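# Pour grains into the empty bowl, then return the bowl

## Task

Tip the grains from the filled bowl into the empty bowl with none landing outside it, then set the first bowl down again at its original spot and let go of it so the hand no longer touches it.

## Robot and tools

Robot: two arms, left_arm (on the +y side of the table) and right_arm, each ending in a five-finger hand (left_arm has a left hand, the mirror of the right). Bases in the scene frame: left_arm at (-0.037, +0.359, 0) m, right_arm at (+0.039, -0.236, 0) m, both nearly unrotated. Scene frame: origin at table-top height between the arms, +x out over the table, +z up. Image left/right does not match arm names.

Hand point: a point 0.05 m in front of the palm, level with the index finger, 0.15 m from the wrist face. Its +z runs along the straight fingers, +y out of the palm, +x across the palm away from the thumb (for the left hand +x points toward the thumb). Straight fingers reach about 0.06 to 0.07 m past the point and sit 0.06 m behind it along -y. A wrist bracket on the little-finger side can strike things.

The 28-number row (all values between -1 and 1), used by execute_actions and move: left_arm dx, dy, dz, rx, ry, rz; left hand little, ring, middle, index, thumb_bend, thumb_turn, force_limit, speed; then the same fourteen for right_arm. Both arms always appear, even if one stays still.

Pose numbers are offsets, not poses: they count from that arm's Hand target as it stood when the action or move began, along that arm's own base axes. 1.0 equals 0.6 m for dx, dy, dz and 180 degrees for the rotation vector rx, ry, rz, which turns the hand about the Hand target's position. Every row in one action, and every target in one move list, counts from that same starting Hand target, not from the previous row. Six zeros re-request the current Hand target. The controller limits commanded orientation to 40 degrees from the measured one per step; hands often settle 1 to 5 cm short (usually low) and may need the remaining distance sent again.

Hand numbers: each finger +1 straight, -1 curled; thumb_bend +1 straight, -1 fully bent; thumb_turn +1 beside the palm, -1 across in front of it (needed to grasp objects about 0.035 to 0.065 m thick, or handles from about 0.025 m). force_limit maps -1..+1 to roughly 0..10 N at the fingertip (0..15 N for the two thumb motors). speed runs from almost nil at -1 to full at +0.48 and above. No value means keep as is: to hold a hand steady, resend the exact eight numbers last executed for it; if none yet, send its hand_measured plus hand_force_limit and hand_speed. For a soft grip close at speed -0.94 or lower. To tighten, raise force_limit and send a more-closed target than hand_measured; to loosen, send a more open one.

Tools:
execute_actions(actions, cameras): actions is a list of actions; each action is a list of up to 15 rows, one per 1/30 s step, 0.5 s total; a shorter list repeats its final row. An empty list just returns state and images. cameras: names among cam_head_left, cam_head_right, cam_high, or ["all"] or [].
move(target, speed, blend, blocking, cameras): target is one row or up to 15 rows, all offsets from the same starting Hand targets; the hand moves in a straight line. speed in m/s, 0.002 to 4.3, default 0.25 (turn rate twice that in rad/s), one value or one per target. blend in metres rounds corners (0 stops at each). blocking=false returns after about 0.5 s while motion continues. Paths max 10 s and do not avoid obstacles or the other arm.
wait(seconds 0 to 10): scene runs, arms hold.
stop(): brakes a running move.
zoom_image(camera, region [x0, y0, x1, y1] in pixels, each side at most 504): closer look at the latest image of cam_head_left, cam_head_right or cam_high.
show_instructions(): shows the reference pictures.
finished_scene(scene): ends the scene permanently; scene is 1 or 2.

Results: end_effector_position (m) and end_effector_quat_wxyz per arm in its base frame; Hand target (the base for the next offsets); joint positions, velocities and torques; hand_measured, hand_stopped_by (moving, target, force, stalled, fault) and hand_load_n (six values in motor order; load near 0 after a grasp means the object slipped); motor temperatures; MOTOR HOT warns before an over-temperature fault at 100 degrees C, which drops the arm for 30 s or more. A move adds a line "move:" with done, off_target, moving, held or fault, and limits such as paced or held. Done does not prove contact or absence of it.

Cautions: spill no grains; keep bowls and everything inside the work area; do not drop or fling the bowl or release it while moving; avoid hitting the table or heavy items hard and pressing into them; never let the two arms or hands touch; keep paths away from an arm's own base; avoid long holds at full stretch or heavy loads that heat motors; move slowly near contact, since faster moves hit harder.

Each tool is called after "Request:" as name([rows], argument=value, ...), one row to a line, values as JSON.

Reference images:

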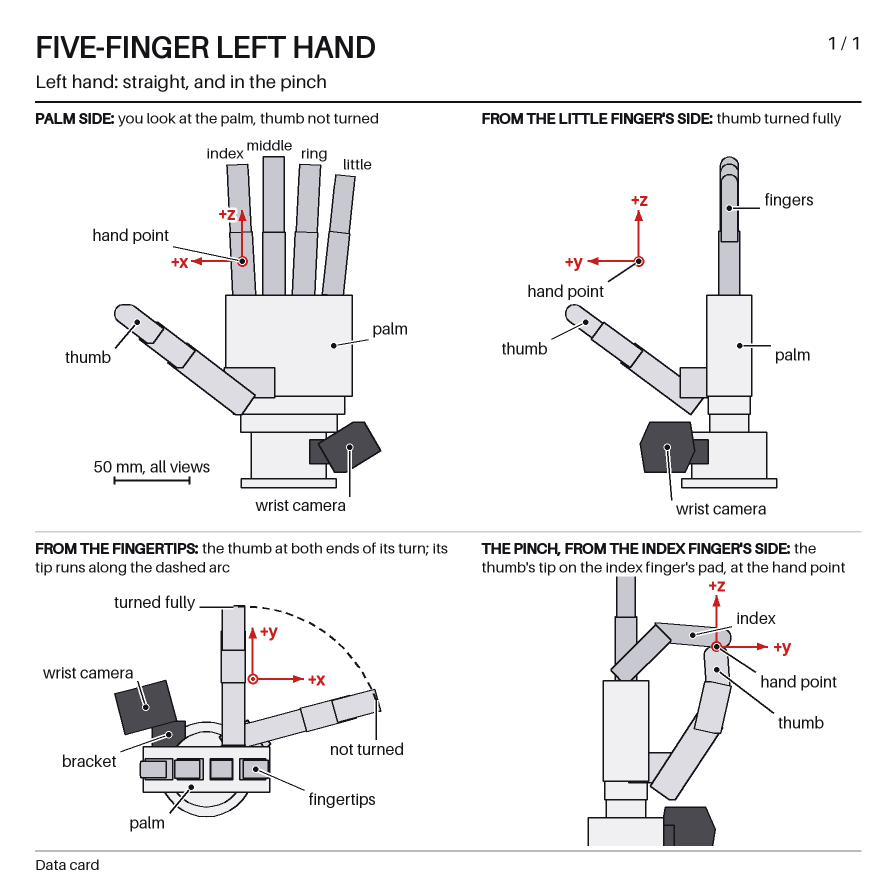

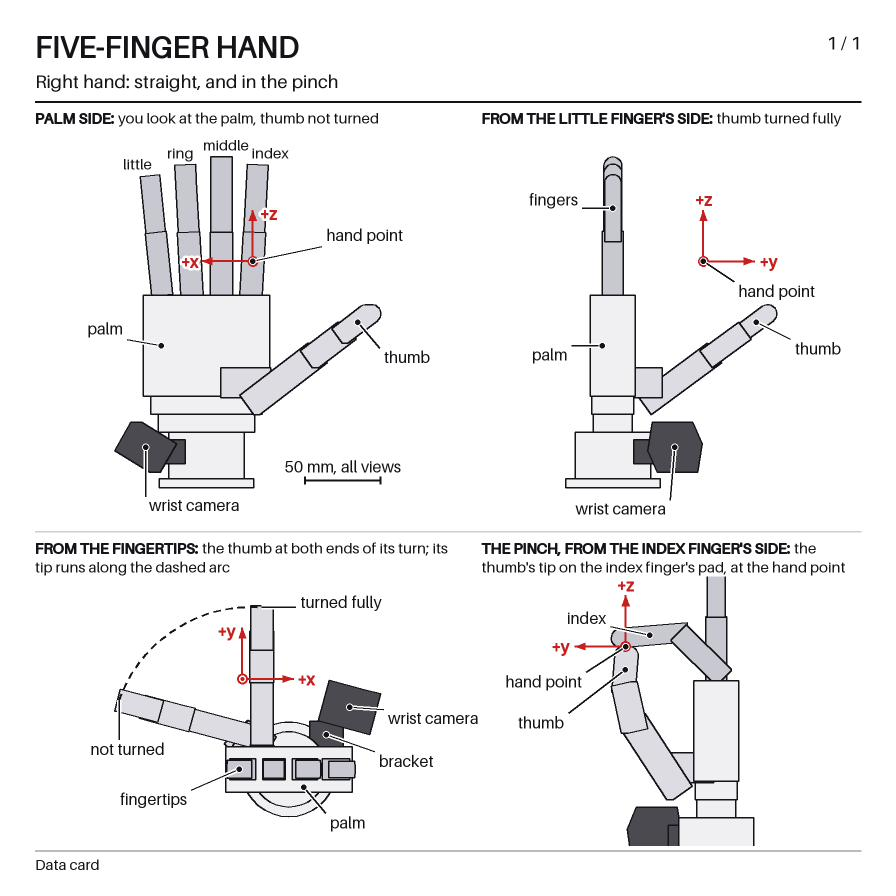

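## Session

Request:
execute_actions(actions=[])

Request:
zoom_image(camera="cam_head_left", region=[180, 220, 380, 380])

Request:
zoom_image(camera="cam_head_right", region=[180, 220, 380, 380])

Request:
zoom_image(camera="cam_high", region=[250, 180, 430, 380])

Scene clock: 0.00 s.
left_arm: end_effector_position=(+0.5962, +0.0821, +0.1983) hand_measured=(+1.000, +1.000, +1.000, +1.000, +1.000, +1.000) hand_load_n=(+0.0, +0.0, +0.0, +0.0, +0.0, +0.0) hand_stopped_by=(target, target, target, target, target, target) hand_force_limit=0.00 hand_speed=-0.80 end_effector_quat_wxyz=(+0.385, -0.215, +0.892, +0.099) | right_arm: end_effector_position=(+0.6509, +0.3735, +0.2294) hand_measured=(+1.000, +1.000, +1.000, +1.000, +1.000, +1.000) hand_load_n=(+0.0, +0.0, +0.0, +0.0, +0.0, +0.0) hand_stopped_by=(target, target, target, target, target, target) hand_force_limit=0.00 hand_speed=-0.80 end_effector_quat_wxyz=(-0.390, +0.892, -0.212, +0.081)
Joint positions: left_arm=[-0.054 1.597 1.332 -0.565 -0.385 1.195] | right_arm=[0.398 2.077 2.167 -0.989 -0.512 -0.523]
Joint velocities: within noise
Joint torques (N m): no reading
Motor temperatures (°C): left_arm=[26 28 34 25 27 26] | right_arm=[29 29 31 28 27 27]
Heat: left arm: hottest elbow 34 °C; right arm: hottest elbow 31 °C.
Hand target: left_arm +0.6087, +0.0823, +0.2262; +0.413, -0.217, +0.880, +0.094 | right_arm +0.6577, +0.3777, +0.2496; -0.405, +0.886, -0.206, +0.096

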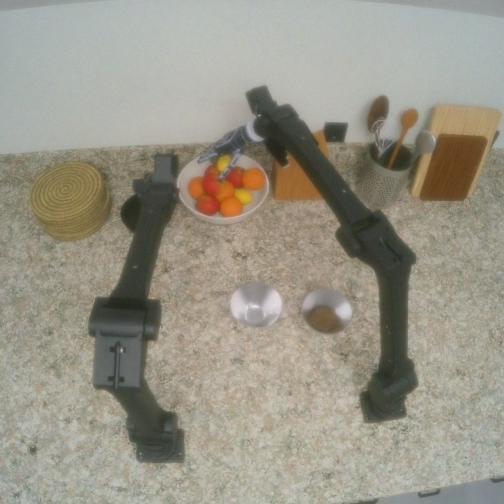

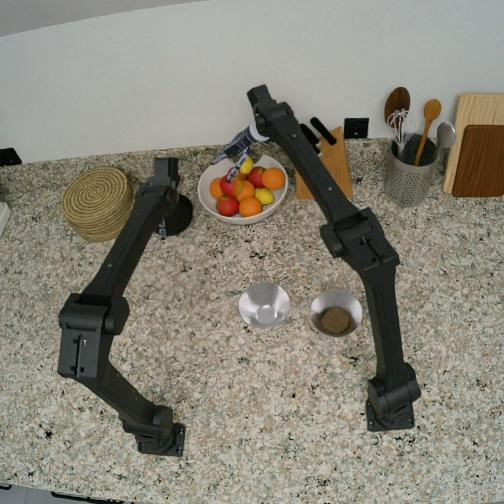

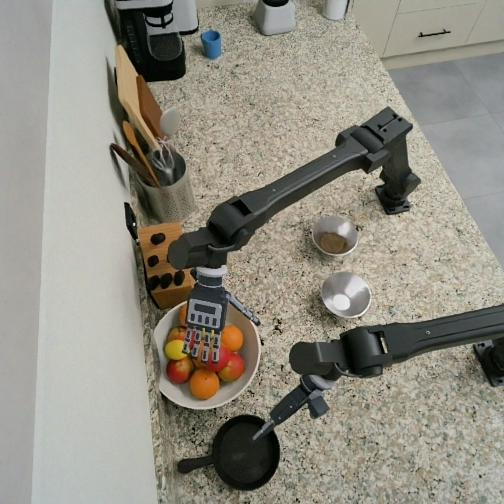

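Scaled by 2.520 from the camera's 504x504 image, which has a finer 720x720 frame.

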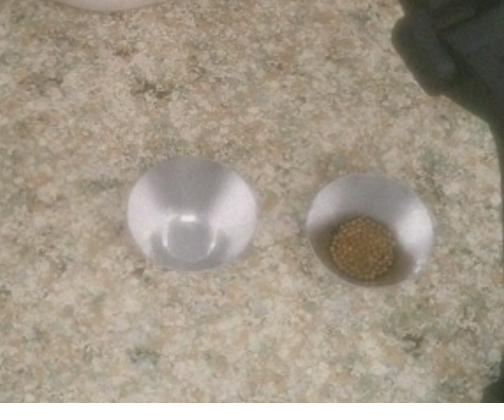

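Scaled by 2.520 from the camera's 504x504 image, which has a finer 720x720 frame.

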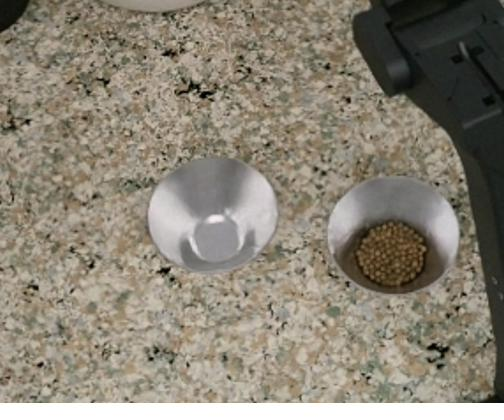

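Scaled by 2.520 from the camera's 504x504 image, which has a finer 720x720 frame.

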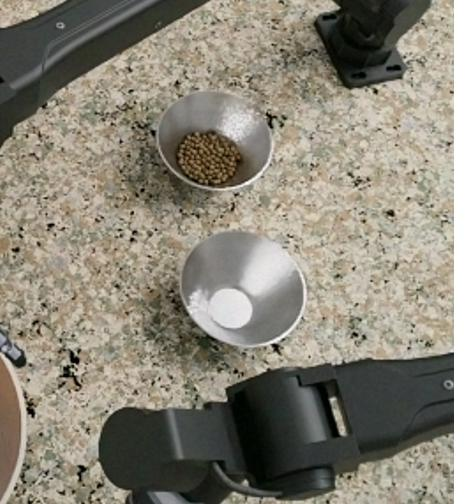

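Request:
move([
  [0,0,0,0,0,0,1,1,1,1,1,1,0,-0.8,-0.0667,-0.0167,0.1167,0,0,0,1,1,1,1,1,1,0,-0.8],
  [0,0,0,0,0,0,1,1,1,1,1,1,0,-0.8,-0.5962,-0.3295,-0.066,0.0468,-0.0373,-0.1407,0.65,0.65,0.65,0.65,-0.25,-1,-0.4,0.3],
], cameras=["all"], blend=[0.04, 0], speed=0.22)

Request:
zoom_image(camera="cam_head_right", region=[280, 240, 400, 360])

Request:
zoom_image(camera="cam_head_left", region=[280, 240, 400, 360])

Request:
zoom_image(camera="cam_high", region=[280, 160, 400, 280])

Scene clock: 74.73 s.
left_arm: end_effector_position=(+0.5962, +0.0821, +0.1983) hand_measured=(+1.000, +1.000, +1.000, +1.000, +1.000, +1.000) hand_load_n=(+0.0, +0.0, +0.0, +0.0, +0.0, +0.0) hand_stopped_by=(target, target, target, target, target, target) hand_force_limit=0.00 hand_speed=-0.80 end_effector_quat_wxyz=(+0.385, -0.215, +0.892, +0.099) | right_arm: end_effector_position=(+0.2949, +0.1831, +0.1989) hand_measured=(+0.650, +0.650, +0.650, +0.650, -0.250, -1.000) hand_load_n=(+0.0, +0.0, +0.0, +0.0, +0.0, +0.0) hand_stopped_by=(target, target, target, target, target, target) hand_force_limit=-0.40 hand_speed=0.30 end_effector_quat_wxyz=(-0.438, +0.793, -0.368, +0.209)
Joint positions: left_arm=[-0.054 1.597 1.332 -0.565 -0.385 1.195] | right_arm=[0.343 0.724 0.624 -0.486 -0.294 -0.201]
Joint torques (N m): left_arm=[-0.5 -15.33 10.28 1.88 -0.23 -0.06] | right_arm=[-1.67 -4.25 10 1.95 -0.06 0.18]
Motor temperatures (°C): left_arm=[26 32 44 25 27 26] | right_arm=[29 33 42 29 27 27]
Heat: left arm: hottest elbow 44 °C; right arm: hottest elbow 42 °C.
Hand target: left_arm +0.6087, +0.0823, +0.2262; +0.413, -0.217, +0.880, +0.094 | right_arm +0.3000, +0.1800, +0.2100; -0.449, +0.780, -0.378, +0.218
Off the commanded pose: left_arm 0.031 m, 3 deg | right_arm 0.013 m, 2 deg.
move: off_target (left_arm, right_arm); target 2's new numbers were sent with right_arm's hand 0.013 m and 3 deg from that target

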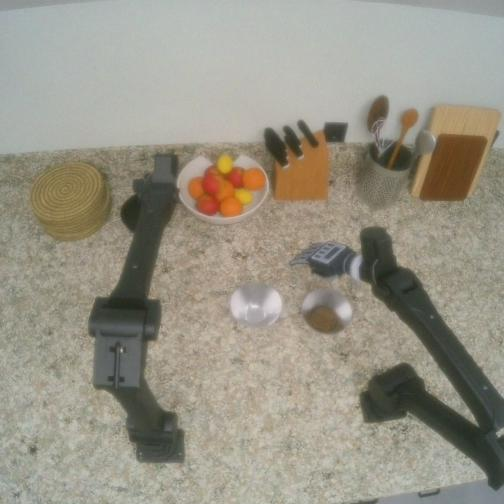

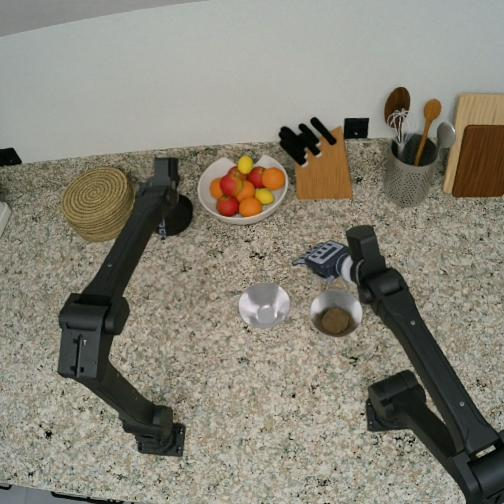

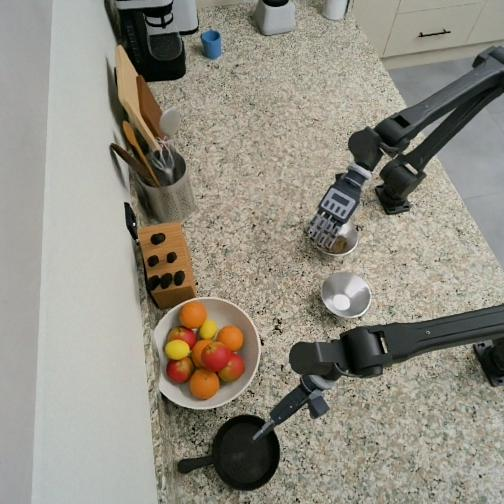

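Scaled by 4.200 from the camera's 504x504 image, which has a finer 720x720 frame.

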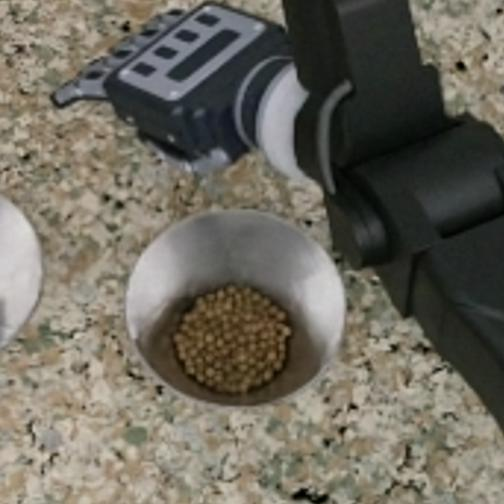

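Scaled by 4.200 from the camera's 504x504 image, which has a finer 720x720 frame.

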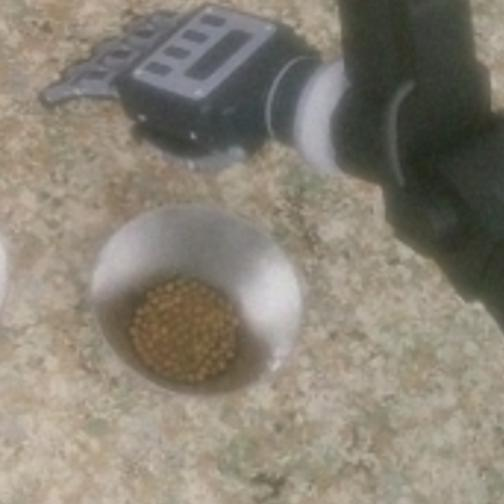

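Scaled by 4.200 from the camera's 504x504 image, which has a finer 720x720 frame.

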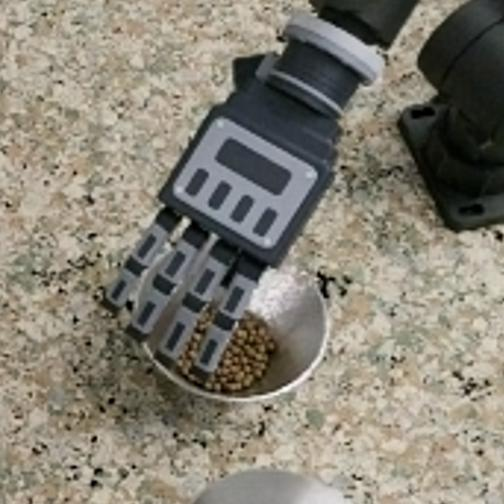

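Request:
move(target=[0,0,0,0,0,0,1,1,1,1,1,1,0,-0.8,-0.0083,-0.0267,-0.1933,0,0,0,0.65,0.65,0.65,0.65,-0.25,-1,-0.4,0.3], cameras=["all"], speed=0.12)

Request:
zoom_image(camera="cam_head_right", region=[290, 260, 370, 340])

Request:
zoom_image(camera="cam_head_left", region=[280, 260, 360, 340])

Request:
zoom_image(camera="cam_high", region=[290, 190, 370, 270])

Scene clock: 90.37 s.
left_arm: end_effector_position=(+0.5962, +0.0821, +0.1983) hand_measured=(+1.000, +1.000, +1.000, +1.000, +1.000, +1.000) hand_load_n=(+0.0, +0.0, +0.0, +0.0, +0.0, +0.0) hand_stopped_by=(target, target, target, target, target, target) hand_force_limit=0.00 hand_speed=-0.80 end_effector_quat_wxyz=(+0.385, -0.215, +0.892, +0.099) | right_arm: end_effector_position=(+0.2841, +0.1663, +0.0863) hand_measured=(+0.650, +0.650, +0.650, +0.650, -0.250, -1.000) hand_load_n=(+0.0, +0.0, +0.0, +0.0, +0.0, +0.0) hand_stopped_by=(target, target, target, target, target, target) hand_force_limit=-0.40 hand_speed=0.30 end_effector_quat_wxyz=(-0.439, +0.786, -0.384, +0.203)
Joint positions: left_arm=[-0.054 1.597 1.332 -0.565 -0.385 1.195] | right_arm=[0.28 0.793 0.343 -0.15 -0.339 -0.201]
Joint torques (N m): left_arm=[-0.09 -14.86 10.36 1.78 -0.27 -0.03] | right_arm=[-1.73 -2.55 9.31 2.84 -0.36 -0.12]
Heat: left arm: hottest elbow 45 °C; right arm: hottest elbow 41 °C.
Hand target: left_arm +0.6087, +0.0823, +0.2262; +0.413, -0.217, +0.880, +0.094 | right_arm +0.2950, +0.1640, +0.0940; -0.449, +0.780, -0.378, +0.218
Off the commanded pose: left_arm 0.031 m, 3 deg | right_arm 0.014 m, 2 deg.
move: off_target (left_arm, right_arm)

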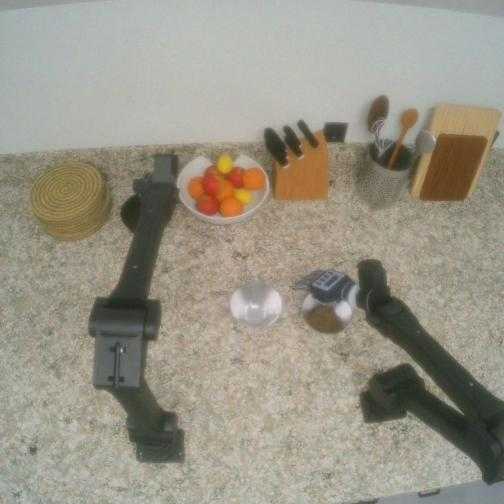

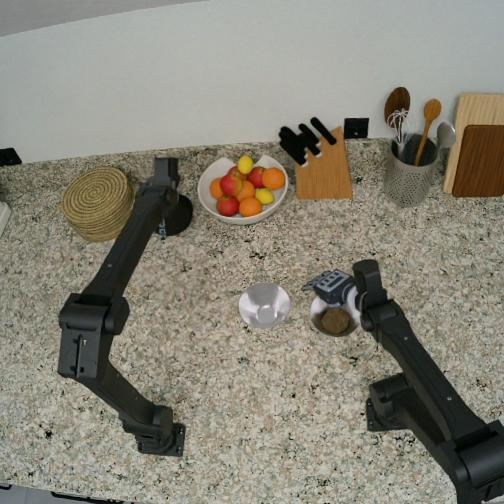

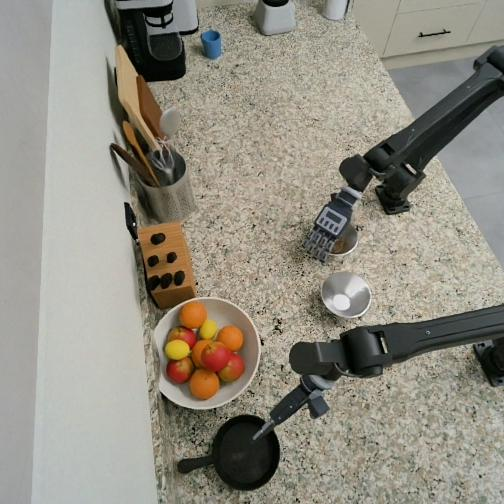

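Scaled by 6.300 from the camera's 504x504 image, which has a finer 720x720 frame.

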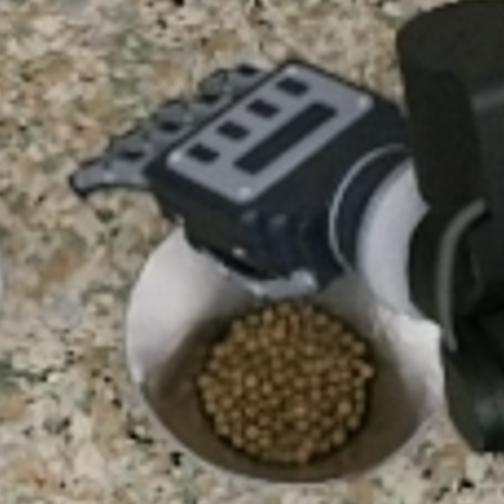

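Scaled by 6.300 from the camera's 504x504 image, which has a finer 720x720 frame.

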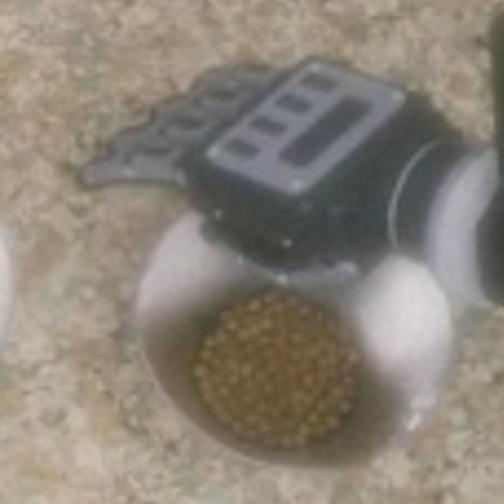

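Scaled by 6.300 from the camera's 504x504 image, which has a finer 720x720 frame.

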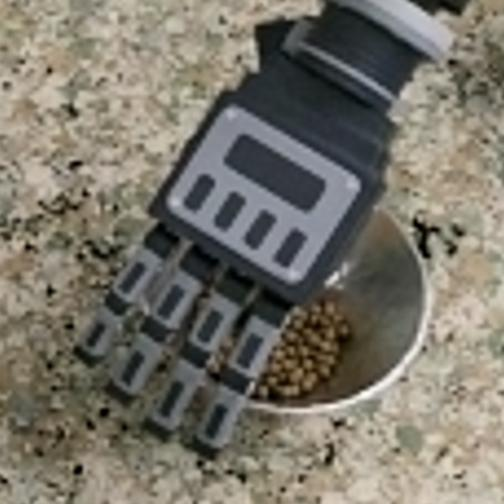

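Request:
move(target=[0,0,0,0,0,0,1,1,1,1,1,1,0,-0.8,0.0093,0.0067,-0.071,0,0,0,0.55,0.55,0.55,0.55,-0.25,-1,-0.4,0.3], cameras=["all"], speed=0.08)

Request:
zoom_image(camera="cam_head_right", region=[290, 260, 370, 340])

Request:
zoom_image(camera="cam_high", region=[290, 190, 370, 270])

Scene clock: 113.60 s.
left_arm: end_effector_position=(+0.5962, +0.0821, +0.1983) hand_measured=(+1.000, +1.000, +1.000, +1.000, +1.000, +1.000) hand_load_n=(+0.0, +0.0, +0.0, +0.0, +0.0, +0.0) hand_stopped_by=(target, target, target, target, target, target) hand_force_limit=0.00 hand_speed=-0.80 end_effector_quat_wxyz=(+0.385, -0.215, +0.892, +0.099) | right_arm: end_effector_position=(+0.2913, +0.1683, +0.0455) hand_measured=(+0.550, +0.550, +0.550, +0.550, -0.250, -1.000) hand_load_n=(+0.0, +0.0, +0.0, +0.0, +0.0, +0.0) hand_stopped_by=(target, target, target, target, target, target) hand_force_limit=-0.40 hand_speed=0.30 end_effector_quat_wxyz=(-0.441, +0.785, -0.383, +0.205)
Joint positions: left_arm=[-0.054 1.597 1.332 -0.565 -0.385 1.195] | right_arm=[0.28 0.946 0.275 0.077 -0.339 -0.201]
Joint torques (N m): left_arm=[-0.15 -15.09 10.18 1.77 -0.28 -0.03] | right_arm=[-0.85 -3.19 8.12 2.89 -0.07 -0.06]
Heat: left arm: hottest elbow 46 °C; right arm: hottest elbow 39 °C.
Hand target: left_arm +0.6087, +0.0823, +0.2262; +0.413, -0.217, +0.880, +0.094 | right_arm +0.3006, +0.1680, +0.0514; -0.449, +0.780, -0.378, +0.218
Off the commanded pose: left_arm 0.031 m, 3 deg | right_arm 0.011 m, 2 deg.
move: off_target (left_arm, right_arm)

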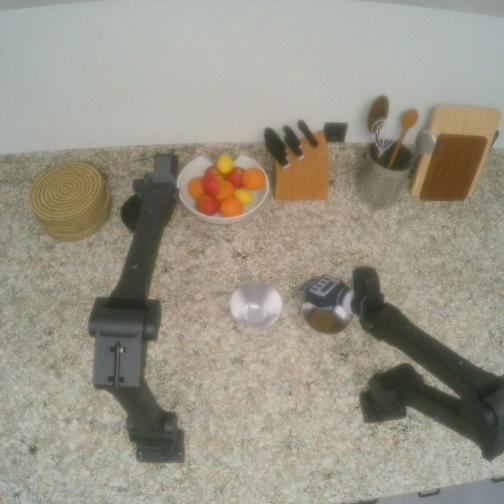

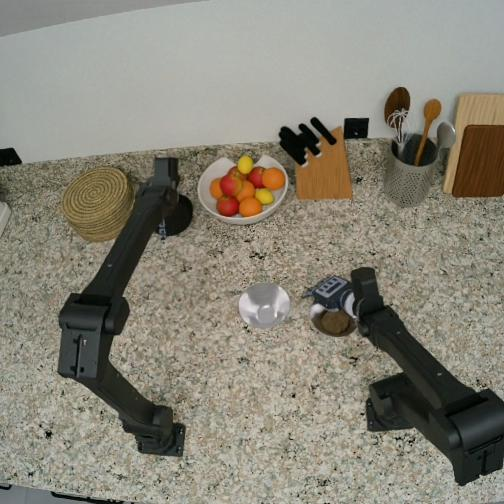

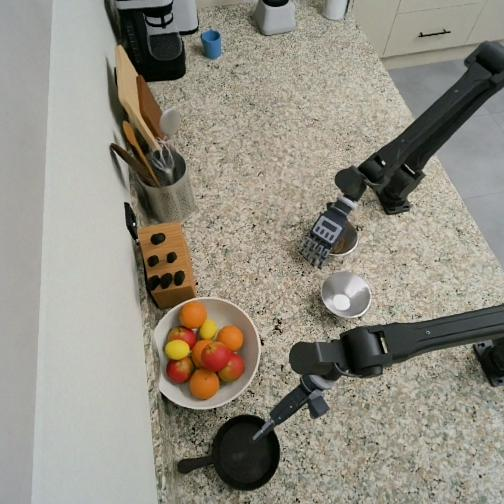

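Scaled by 6.300 from the camera's 504x504 image, which has a finer 720x720 frame.

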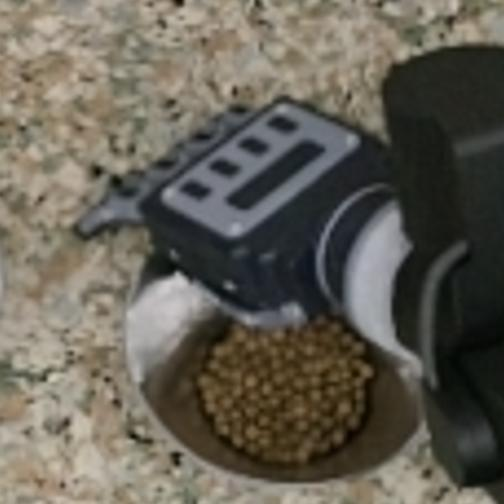

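Scaled by 6.300 from the camera's 504x504 image, which has a finer 720x720 frame.

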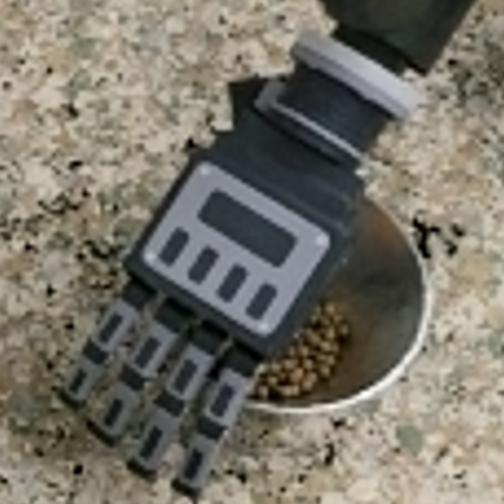

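Request:
move([
  [0,0,0,0,0,0,1,1,1,1,1,1,0,-0.8,0,0,0,0,0,0,-0.5,-0.5,-0.5,-0.5,-0.25,-1,-0.4,-0.92],
], cameras=["all"], speed=0.08)

Request:
zoom_image(camera="cam_head_right", region=[290, 260, 370, 340])

Request:
zoom_image(camera="cam_high", region=[290, 190, 370, 270])

Scene clock: 125.83 s.
left_arm: end_effector_position=(+0.5962, +0.0821, +0.1983) hand_measured=(+1.000, +1.000, +1.000, +1.000, +1.000, +1.000) hand_load_n=(+0.0, +0.0, +0.0, +0.0, +0.0, +0.0) hand_stopped_by=(target, target, target, target, target, target) hand_force_limit=0.00 hand_speed=-0.80 end_effector_quat_wxyz=(+0.385, -0.215, +0.892, +0.099) | right_arm: end_effector_position=(+0.2922, +0.1680, +0.0458) hand_measured=(-0.496, -0.250, -0.174, -0.196, -0.250, -1.000) hand_load_n=(+3.0, +0.0, +1.0, +4.5, +2.5, +0.5) hand_stopped_by=(force, force, force, force, target, target) hand_force_limit=-0.40 hand_speed=-0.92 end_effector_quat_wxyz=(-0.441, +0.786, -0.381, +0.207)
Joint positions: left_arm=[-0.054 1.597 1.332 -0.565 -0.385 1.195] | right_arm=[0.28 0.946 0.275 0.08 -0.337 -0.206]
Joint torques (N m): left_arm=[-0.79 -15.33 10.32 1.96 -0.24 -0.07] | right_arm=[-0.73 -3.25 8.1 2.67 -0.11 -0.06]
Heat: left arm: hottest elbow 46 °C; right arm: hottest elbow 39 °C.
Hand target: left_arm +0.6087, +0.0823, +0.2262; +0.413, -0.217, +0.880, +0.094 | right_arm +0.3006, +0.1680, +0.0514; -0.449, +0.780, -0.378, +0.218
Off the commanded pose: left_arm 0.031 m, 3 deg | right_arm 0.010 m, 2 deg.
move: off_target (left_arm)

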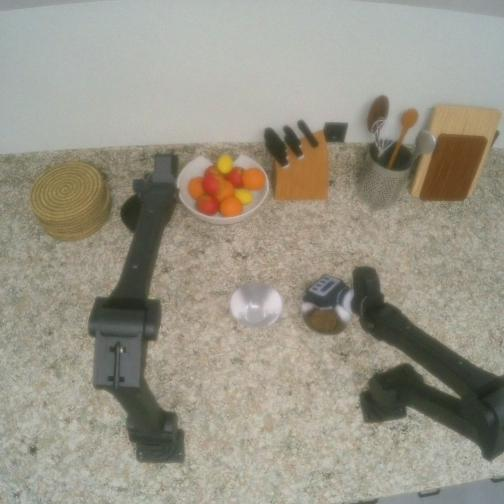

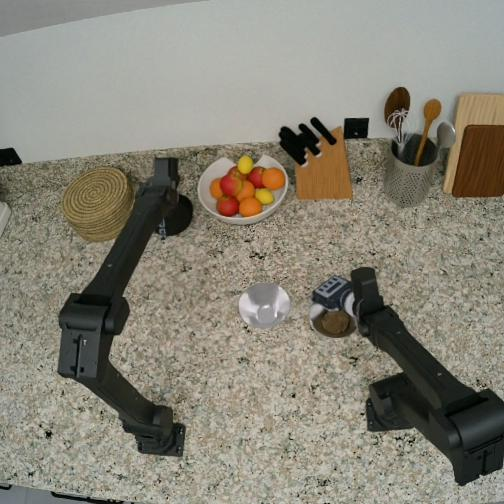

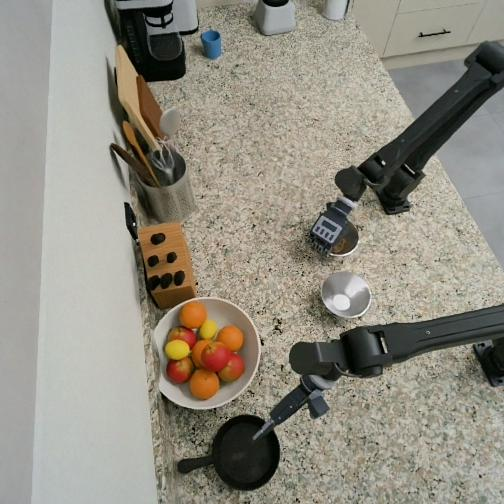

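Scaled by 6.300 from the camera's 504x504 image, which has a finer 720x720 frame.

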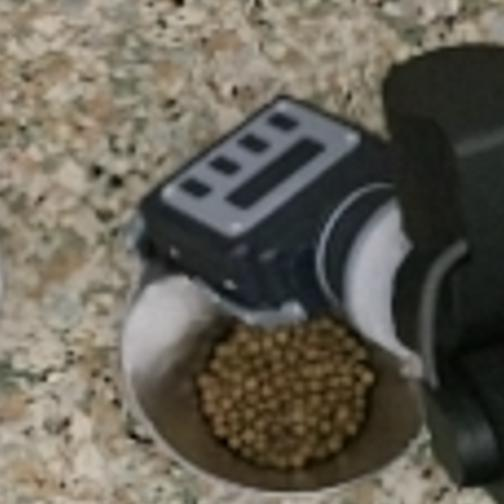

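Scaled by 6.300 from the camera's 504x504 image, which has a finer 720x720 frame.

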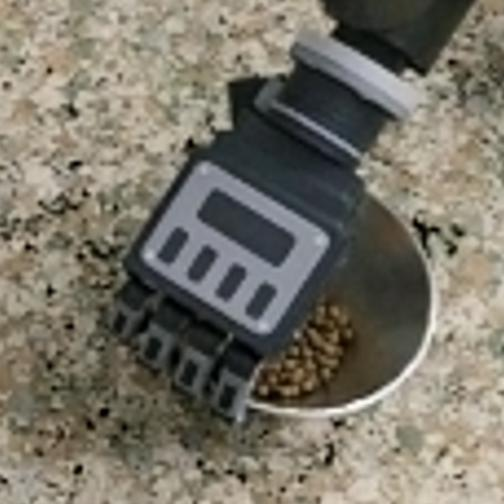

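Request:
move(target=[0,0,0,0,0,0,1,1,1,1,1,1,0,-0.8,0,0,0,0,0,0,-0.75,-0.65,-0.6,-0.6,-0.25,-1,0.1,-0.92], cameras=[], speed=0.08)

Request:
wait(seconds=0.2, cameras=["all"])

Request:
zoom_image(camera="cam_high", region=[290, 190, 370, 270])

Scene clock: 135.00 s.
left_arm: end_effector_position=(+0.5962, +0.0821, +0.1983) hand_measured=(+1.000, +1.000, +1.000, +1.000, +1.000, +1.000) hand_load_n=(+0.0, +0.0, +0.0, +0.0, +0.0, +0.0) hand_stopped_by=(target, target, target, target, target, target) hand_force_limit=0.00 hand_speed=-0.80 end_effector_quat_wxyz=(+0.385, -0.215, +0.892, +0.099) | right_arm: end_effector_position=(+0.2920, +0.1681, +0.0454) hand_measured=(-0.576, -0.292, -0.194, -0.202, -0.250, -1.000) hand_load_n=(+6.0, +2.0, +1.5, +7.5, +2.0, +1.5) hand_stopped_by=(force, force, force, force, target, target) hand_force_limit=0.10 hand_speed=-0.92 end_effector_quat_wxyz=(-0.441, +0.786, -0.382, +0.206)
Joint positions: left_arm=[-0.054 1.597 1.332 -0.565 -0.385 1.195] | right_arm=[0.28 0.948 0.275 0.08 -0.337 -0.204]
Joint torques (N m): left_arm=[-0.79 -14.92 10.24 1.72 -0.25 -0.06] | right_arm=[-0.91 -3.19 8.17 2.73 -0.11 -0.06]
Heat: left arm: hottest elbow 47 °C; right arm: hottest elbow 38 °C.
Hand target: left_arm +0.6087, +0.0823, +0.2262; +0.413, -0.217, +0.880, +0.094 | right_arm +0.3006, +0.1680, +0.0514; -0.449, +0.780, -0.378, +0.218
Off the commanded pose: left_arm 0.031 m, 3 deg | right_arm 0.010 m, 2 deg.
move: off_target (left_arm)
No camera images: "cameras" was empty.

Scene clock: 135.20 s.
left_arm: end_effector_position=(+0.5962, +0.0821, +0.1983) hand_measured=(+1.000, +1.000, +1.000, +1.000, +1.000, +1.000) hand_load_n=(+0.0, -0.5, +0.0, +0.0, +0.0, +0.0) hand_stopped_by=(target, target, target, target, target, target) hand_force_limit=0.00 hand_speed=-0.80 end_effector_quat_wxyz=(+0.385, -0.215, +0.892, +0.099) | right_arm: end_effector_position=(+0.2920, +0.1681, +0.0454) hand_measured=(-0.576, -0.292, -0.194, -0.202, -0.250, -1.000) hand_load_n=(+6.0, +2.0, +1.5, +7.5, +2.0, +1.5) hand_stopped_by=(force, force, force, force, target, target) hand_force_limit=0.10 hand_speed=-0.92 end_effector_quat_wxyz=(-0.441, +0.786, -0.382, +0.206)
Joint positions: left_arm=[-0.054 1.597 1.332 -0.565 -0.385 1.195] | right_arm=[0.28 0.948 0.275 0.08 -0.337 -0.204]
Joint torques (N m): left_arm=[-0.26 -14.86 10.24 1.91 -0.26 -0.03] | right_arm=[-0.79 -3.14 8.13 2.7 -0.11 -0.06]
Heat: left arm: hottest elbow 47 °C; right arm: hottest elbow 38 °C.
Hand target: left_arm +0.6087, +0.0823, +0.2262; +0.413, -0.217, +0.880, +0.094 | right_arm +0.3006, +0.1680, +0.0514; -0.449, +0.780, -0.378, +0.218
Off the commanded pose: left_arm 0.031 m, 3 deg | right_arm 0.010 m, 2 deg.
wait: 0.20 s; at rest by 0.17 s

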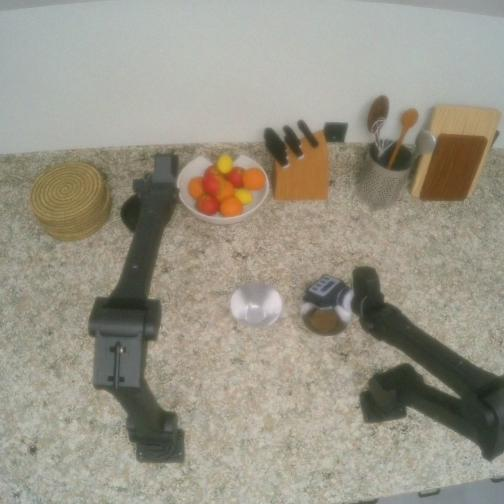

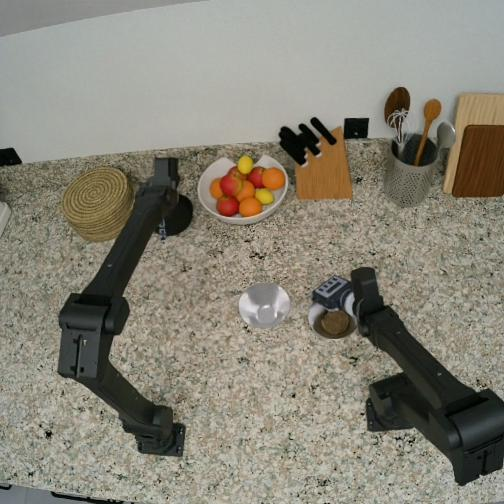

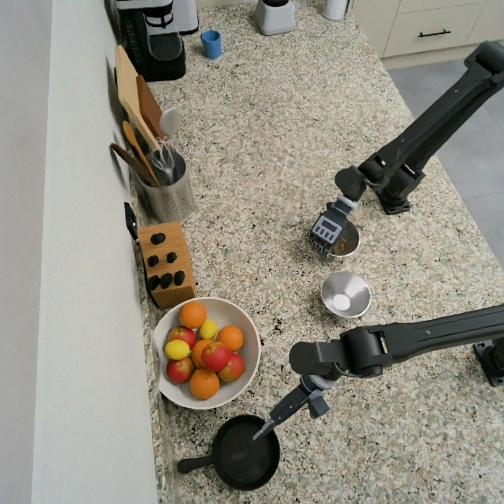

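Scaled by 6.300 from the camera's 504x504 image, which has a finer 720x720 frame.

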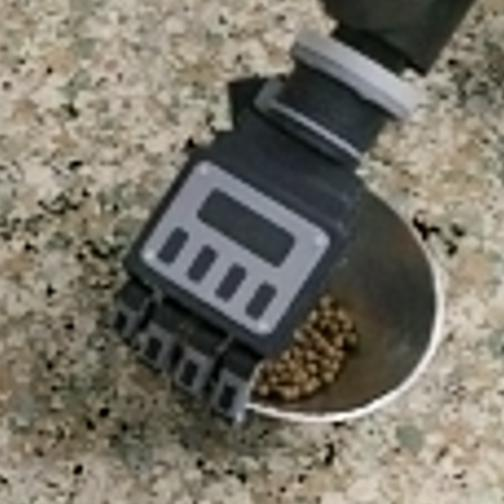

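Request:
move(target=[0,0,0,0,0,0,1,1,1,1,1,1,0,-0.8,0,0,0,0,0,0,-0.75,-0.7,-0.65,-0.6,-0.25,-1,0.1,-0.92], cameras=[], speed=0.08)

Scene clock: 141.23 s.
left_arm: end_effector_position=(+0.5962, +0.0821, +0.1983) hand_measured=(+1.000, +1.000, +1.000, +1.000, +1.000, +1.000) hand_load_n=(+0.0, +0.0, +0.0, +0.0, +0.0, +0.0) hand_stopped_by=(target, target, target, target, target, target) hand_force_limit=0.00 hand_speed=-0.80 end_effector_quat_wxyz=(+0.385, -0.215, +0.892, +0.099) | right_arm: end_effector_position=(+0.2920, +0.1681, +0.0454) hand_measured=(-0.576, -0.304, -0.208, -0.202, -0.250, -1.000) hand_load_n=(+3.5, +5.5, +7.5, +7.5, +2.0, +1.5) hand_stopped_by=(force, force, force, force, target, target) hand_force_limit=0.10 hand_speed=-0.92 end_effector_quat_wxyz=(-0.441, +0.786, -0.382, +0.206)
Joint positions: left_arm=[-0.054 1.597 1.332 -0.565 -0.385 1.195] | right_arm=[0.28 0.948 0.275 0.08 -0.337 -0.204]
Joint torques (N m): left_arm=[-0.38 -15.09 10.41 1.92 -0.23 -0.03] | right_arm=[-0.79 -3.43 8.13 2.67 -0.11 -0.05]
Heat: left arm: hottest elbow 47 °C; right arm: hottest elbow 38 °C.
Hand target: left_arm +0.6087, +0.0823, +0.2262; +0.413, -0.217, +0.880, +0.094 | right_arm +0.3006, +0.1680, +0.0514; -0.449, +0.780, -0.378, +0.218
Off the commanded pose: left_arm 0.031 m, 3 deg | right_arm 0.010 m, 2 deg.
move: off_target (left_arm)
No camera images: "cameras" was empty.

Request:
move([
  [0,0,0,0,0,0,1,1,1,1,1,1,0,-0.8,0.01,0.005,0.19,0.0157,-0.0194,0,-0.75,-0.7,-0.65,-0.6,-0.25,-1,0.1,-0.92],
  [0,0,0,0,0,0,1,1,1,1,1,1,0,-0.8,0.1257,0.3067,0.3227,0.0193,-0.0161,0.1222,-0.75,-0.7,-0.65,-0.6,-0.25,-1,0.1,-0.92],
], cameras=["all"], blend=[0.02, 0], speed=0.08)

Request:
zoom_image(camera="cam_head_right", region=[200, 220, 340, 360])

Request:
zoom_image(camera="cam_head_left", region=[200, 220, 340, 360])

Request:
zoom_image(camera="cam_high", region=[270, 210, 400, 340])

Scene clock: 167.87 s.
left_arm: end_effector_position=(+0.5962, +0.0821, +0.1983) hand_measured=(+1.000, +1.000, +1.000, +1.000, +1.000, +1.000) hand_load_n=(+0.0, +0.0, +0.0, +0.0, +0.0, +0.0) hand_stopped_by=(target, target, target, target, target, target) hand_force_limit=0.00 hand_speed=-0.80 end_effector_quat_wxyz=(+0.385, -0.215, +0.892, +0.099) | right_arm: end_effector_position=(+0.3639, +0.3322, +0.2032) hand_measured=(-0.576, -0.304, -0.208, -0.202, -0.250, -1.000) hand_load_n=(+2.5, +5.5, +10.0, +8.0, +2.5, +2.0) hand_stopped_by=(force, force, force, force, target, target) hand_force_limit=0.10 hand_speed=-0.92 end_effector_quat_wxyz=(-0.488, +0.829, -0.244, +0.122)
Joint positions: left_arm=[-0.054 1.597 1.332 -0.565 -0.385 1.195] | right_arm=[0.546 1.207 0.892 -0.257 -0.425 -0.218]
Joint torques (N m): left_arm=[-0.26 -14.86 10.22 1.69 -0.27 -0.01] | right_arm=[0.15 -9.64 15.68 1.29 -0.49 -0.1]
Heat: left arm: hottest elbow 47 °C; right arm: hottest elbow 39 °C.
Hand target: left_arm +0.6087, +0.0823, +0.2262; +0.413, -0.217, +0.880, +0.094 | right_arm +0.3760, +0.3521, +0.2450; -0.515, +0.818, -0.217, +0.136
Off the commanded pose: left_arm 0.031 m, 3 deg | right_arm 0.048 m, 5 deg.
move: off_target (left_arm, right_arm)

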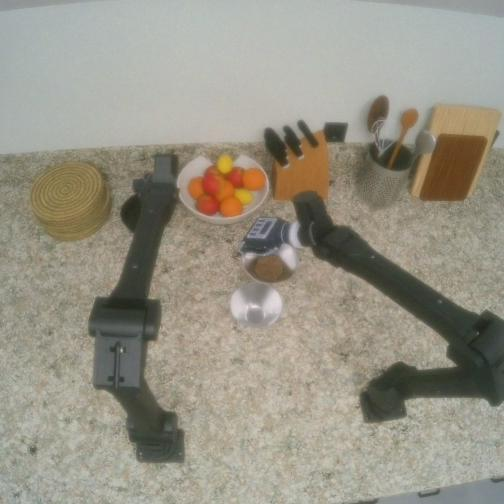

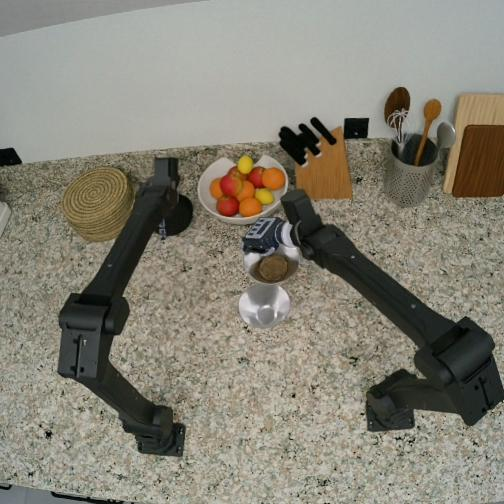

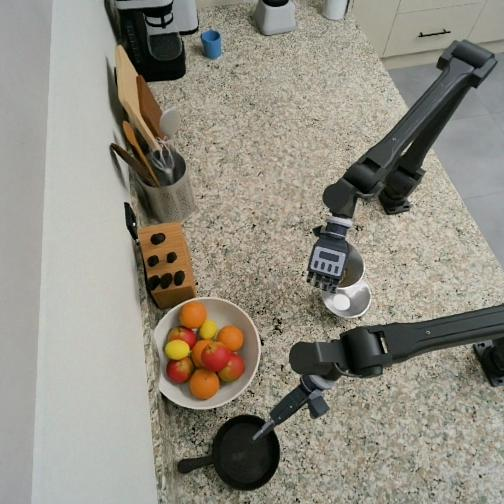

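Scaled by 3.600 from the camera's 504x504 image, which has a finer 720x720 frame.

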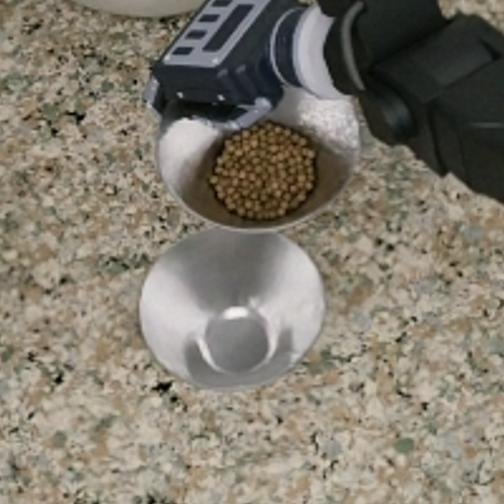

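Scaled by 3.600 from the camera's 504x504 image, which has a finer 720x720 frame.

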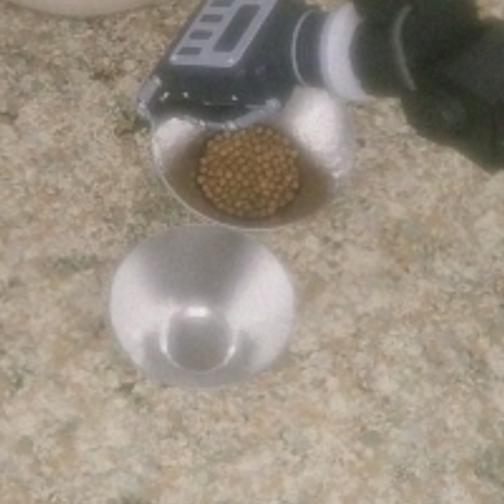

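Scaled by 3.877 from the camera's 504x504 image, which has a finer 720x720 frame.

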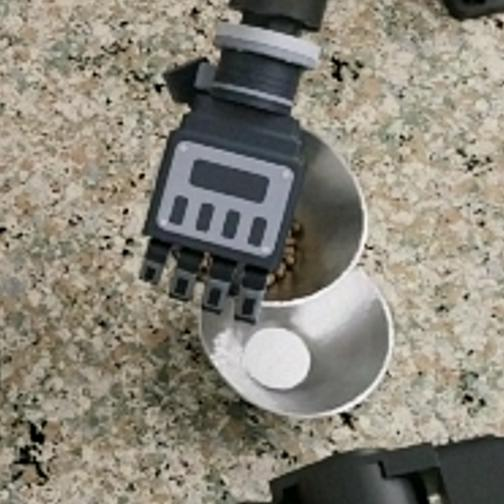

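Request:
move(target=[0,0,0,0,0,0,1,1,1,1,1,1,0,-0.8,-0.016,-0.026,0,-0.0984,-0.1677,0,-0.75,-0.7,-0.65,-0.6,-0.25,-1,0.1,-0.92], cameras=["all"], speed=0.2)

Request:
zoom_image(camera="cam_head_right", region=[200, 220, 340, 360])

Request:
zoom_image(camera="cam_high", region=[270, 210, 400, 340])

Scene clock: 188.30 s.
left_arm: end_effector_position=(+0.5962, +0.0821, +0.1983) hand_measured=(+1.000, +1.000, +1.000, +1.000, +1.000, +1.000) hand_load_n=(+0.0, +0.0, +0.0, -0.5, +0.0, +0.0) hand_stopped_by=(target, target, target, target, target, target) hand_force_limit=0.00 hand_speed=-0.80 end_effector_quat_wxyz=(+0.385, -0.215, +0.892, +0.099) | right_arm: end_effector_position=(+0.3611, +0.3260, +0.2059) hand_measured=(-0.576, -0.304, -0.208, -0.202, -0.250, -1.000) hand_load_n=(+2.0, +5.0, +9.5, +8.5, +2.5, +2.0) hand_stopped_by=(force, force, force, force, target, target) hand_force_limit=0.10 hand_speed=-0.92 end_effector_quat_wxyz=(-0.396, +0.850, -0.076, +0.339)
Joint positions: left_arm=[-0.054 1.597 1.332 -0.565 -0.385 1.195] | right_arm=[0.748 1.106 0.809 -0.177 -0.023 -0.631]
Joint torques (N m): left_arm=[-0.26 -15.21 10.26 1.81 -0.25 -0.05] | right_arm=[-0.03 -10.99 10.85 3.64 0.1 -0.3]
Heat: left arm: hottest elbow 48 °C; right arm: hottest elbow 42 °C.
Hand target: left_arm +0.6087, +0.0823, +0.2262; +0.413, -0.217, +0.880, +0.094 | right_arm +0.3664, +0.3365, +0.2450; -0.423, +0.823, -0.053, +0.375
Off the commanded pose: left_arm 0.031 m, 3 deg | right_arm 0.041 m, 7 deg.
move: off_target (left_arm, right_arm)

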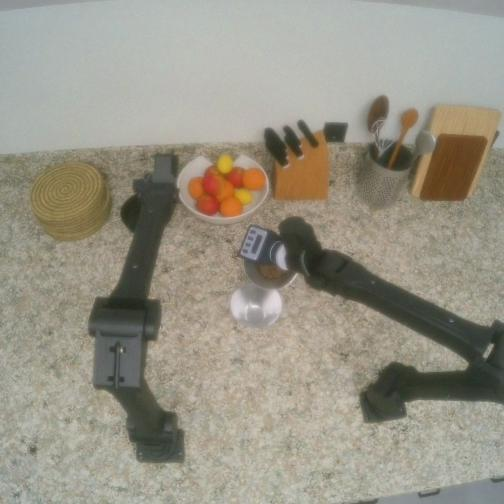

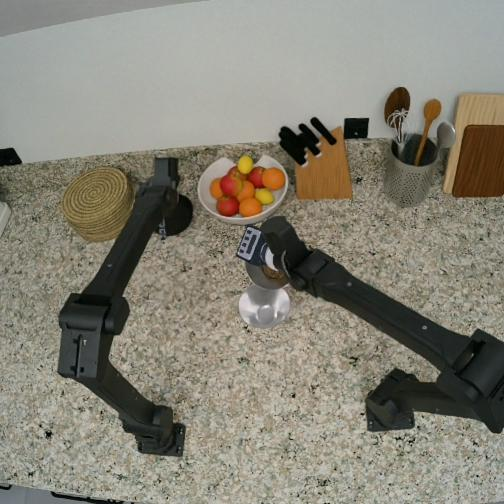

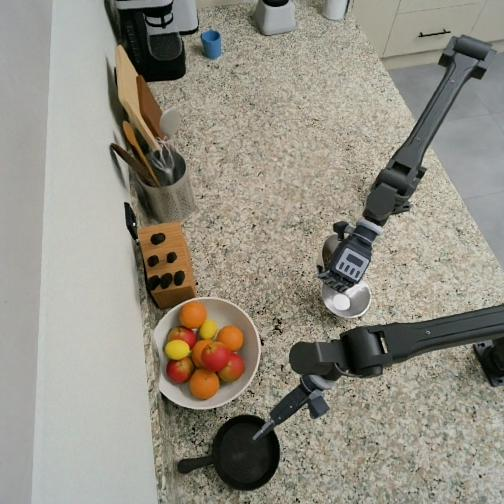

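Scaled by 3.600 from the camera's 504x504 image, which has a finer 720x720 frame.

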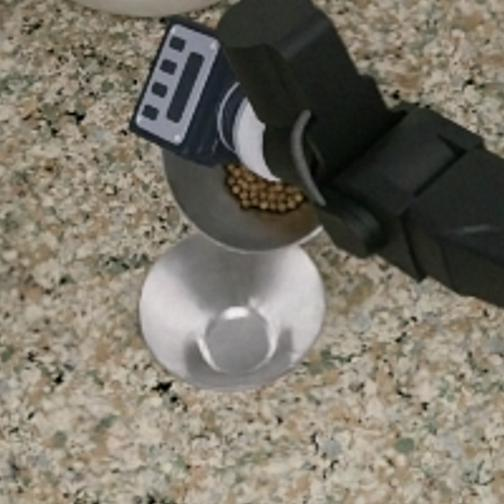

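Scaled by 3.877 from the camera's 504x504 image, which has a finer 720x720 frame.

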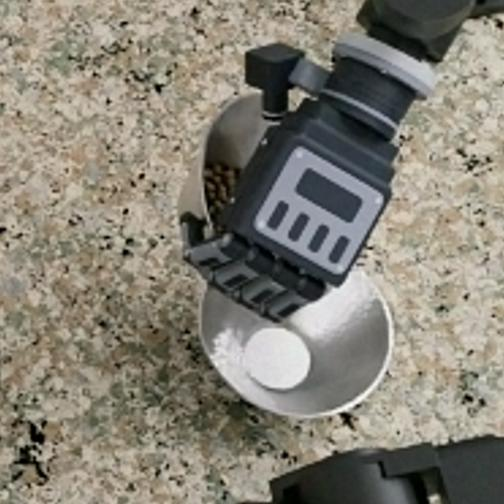

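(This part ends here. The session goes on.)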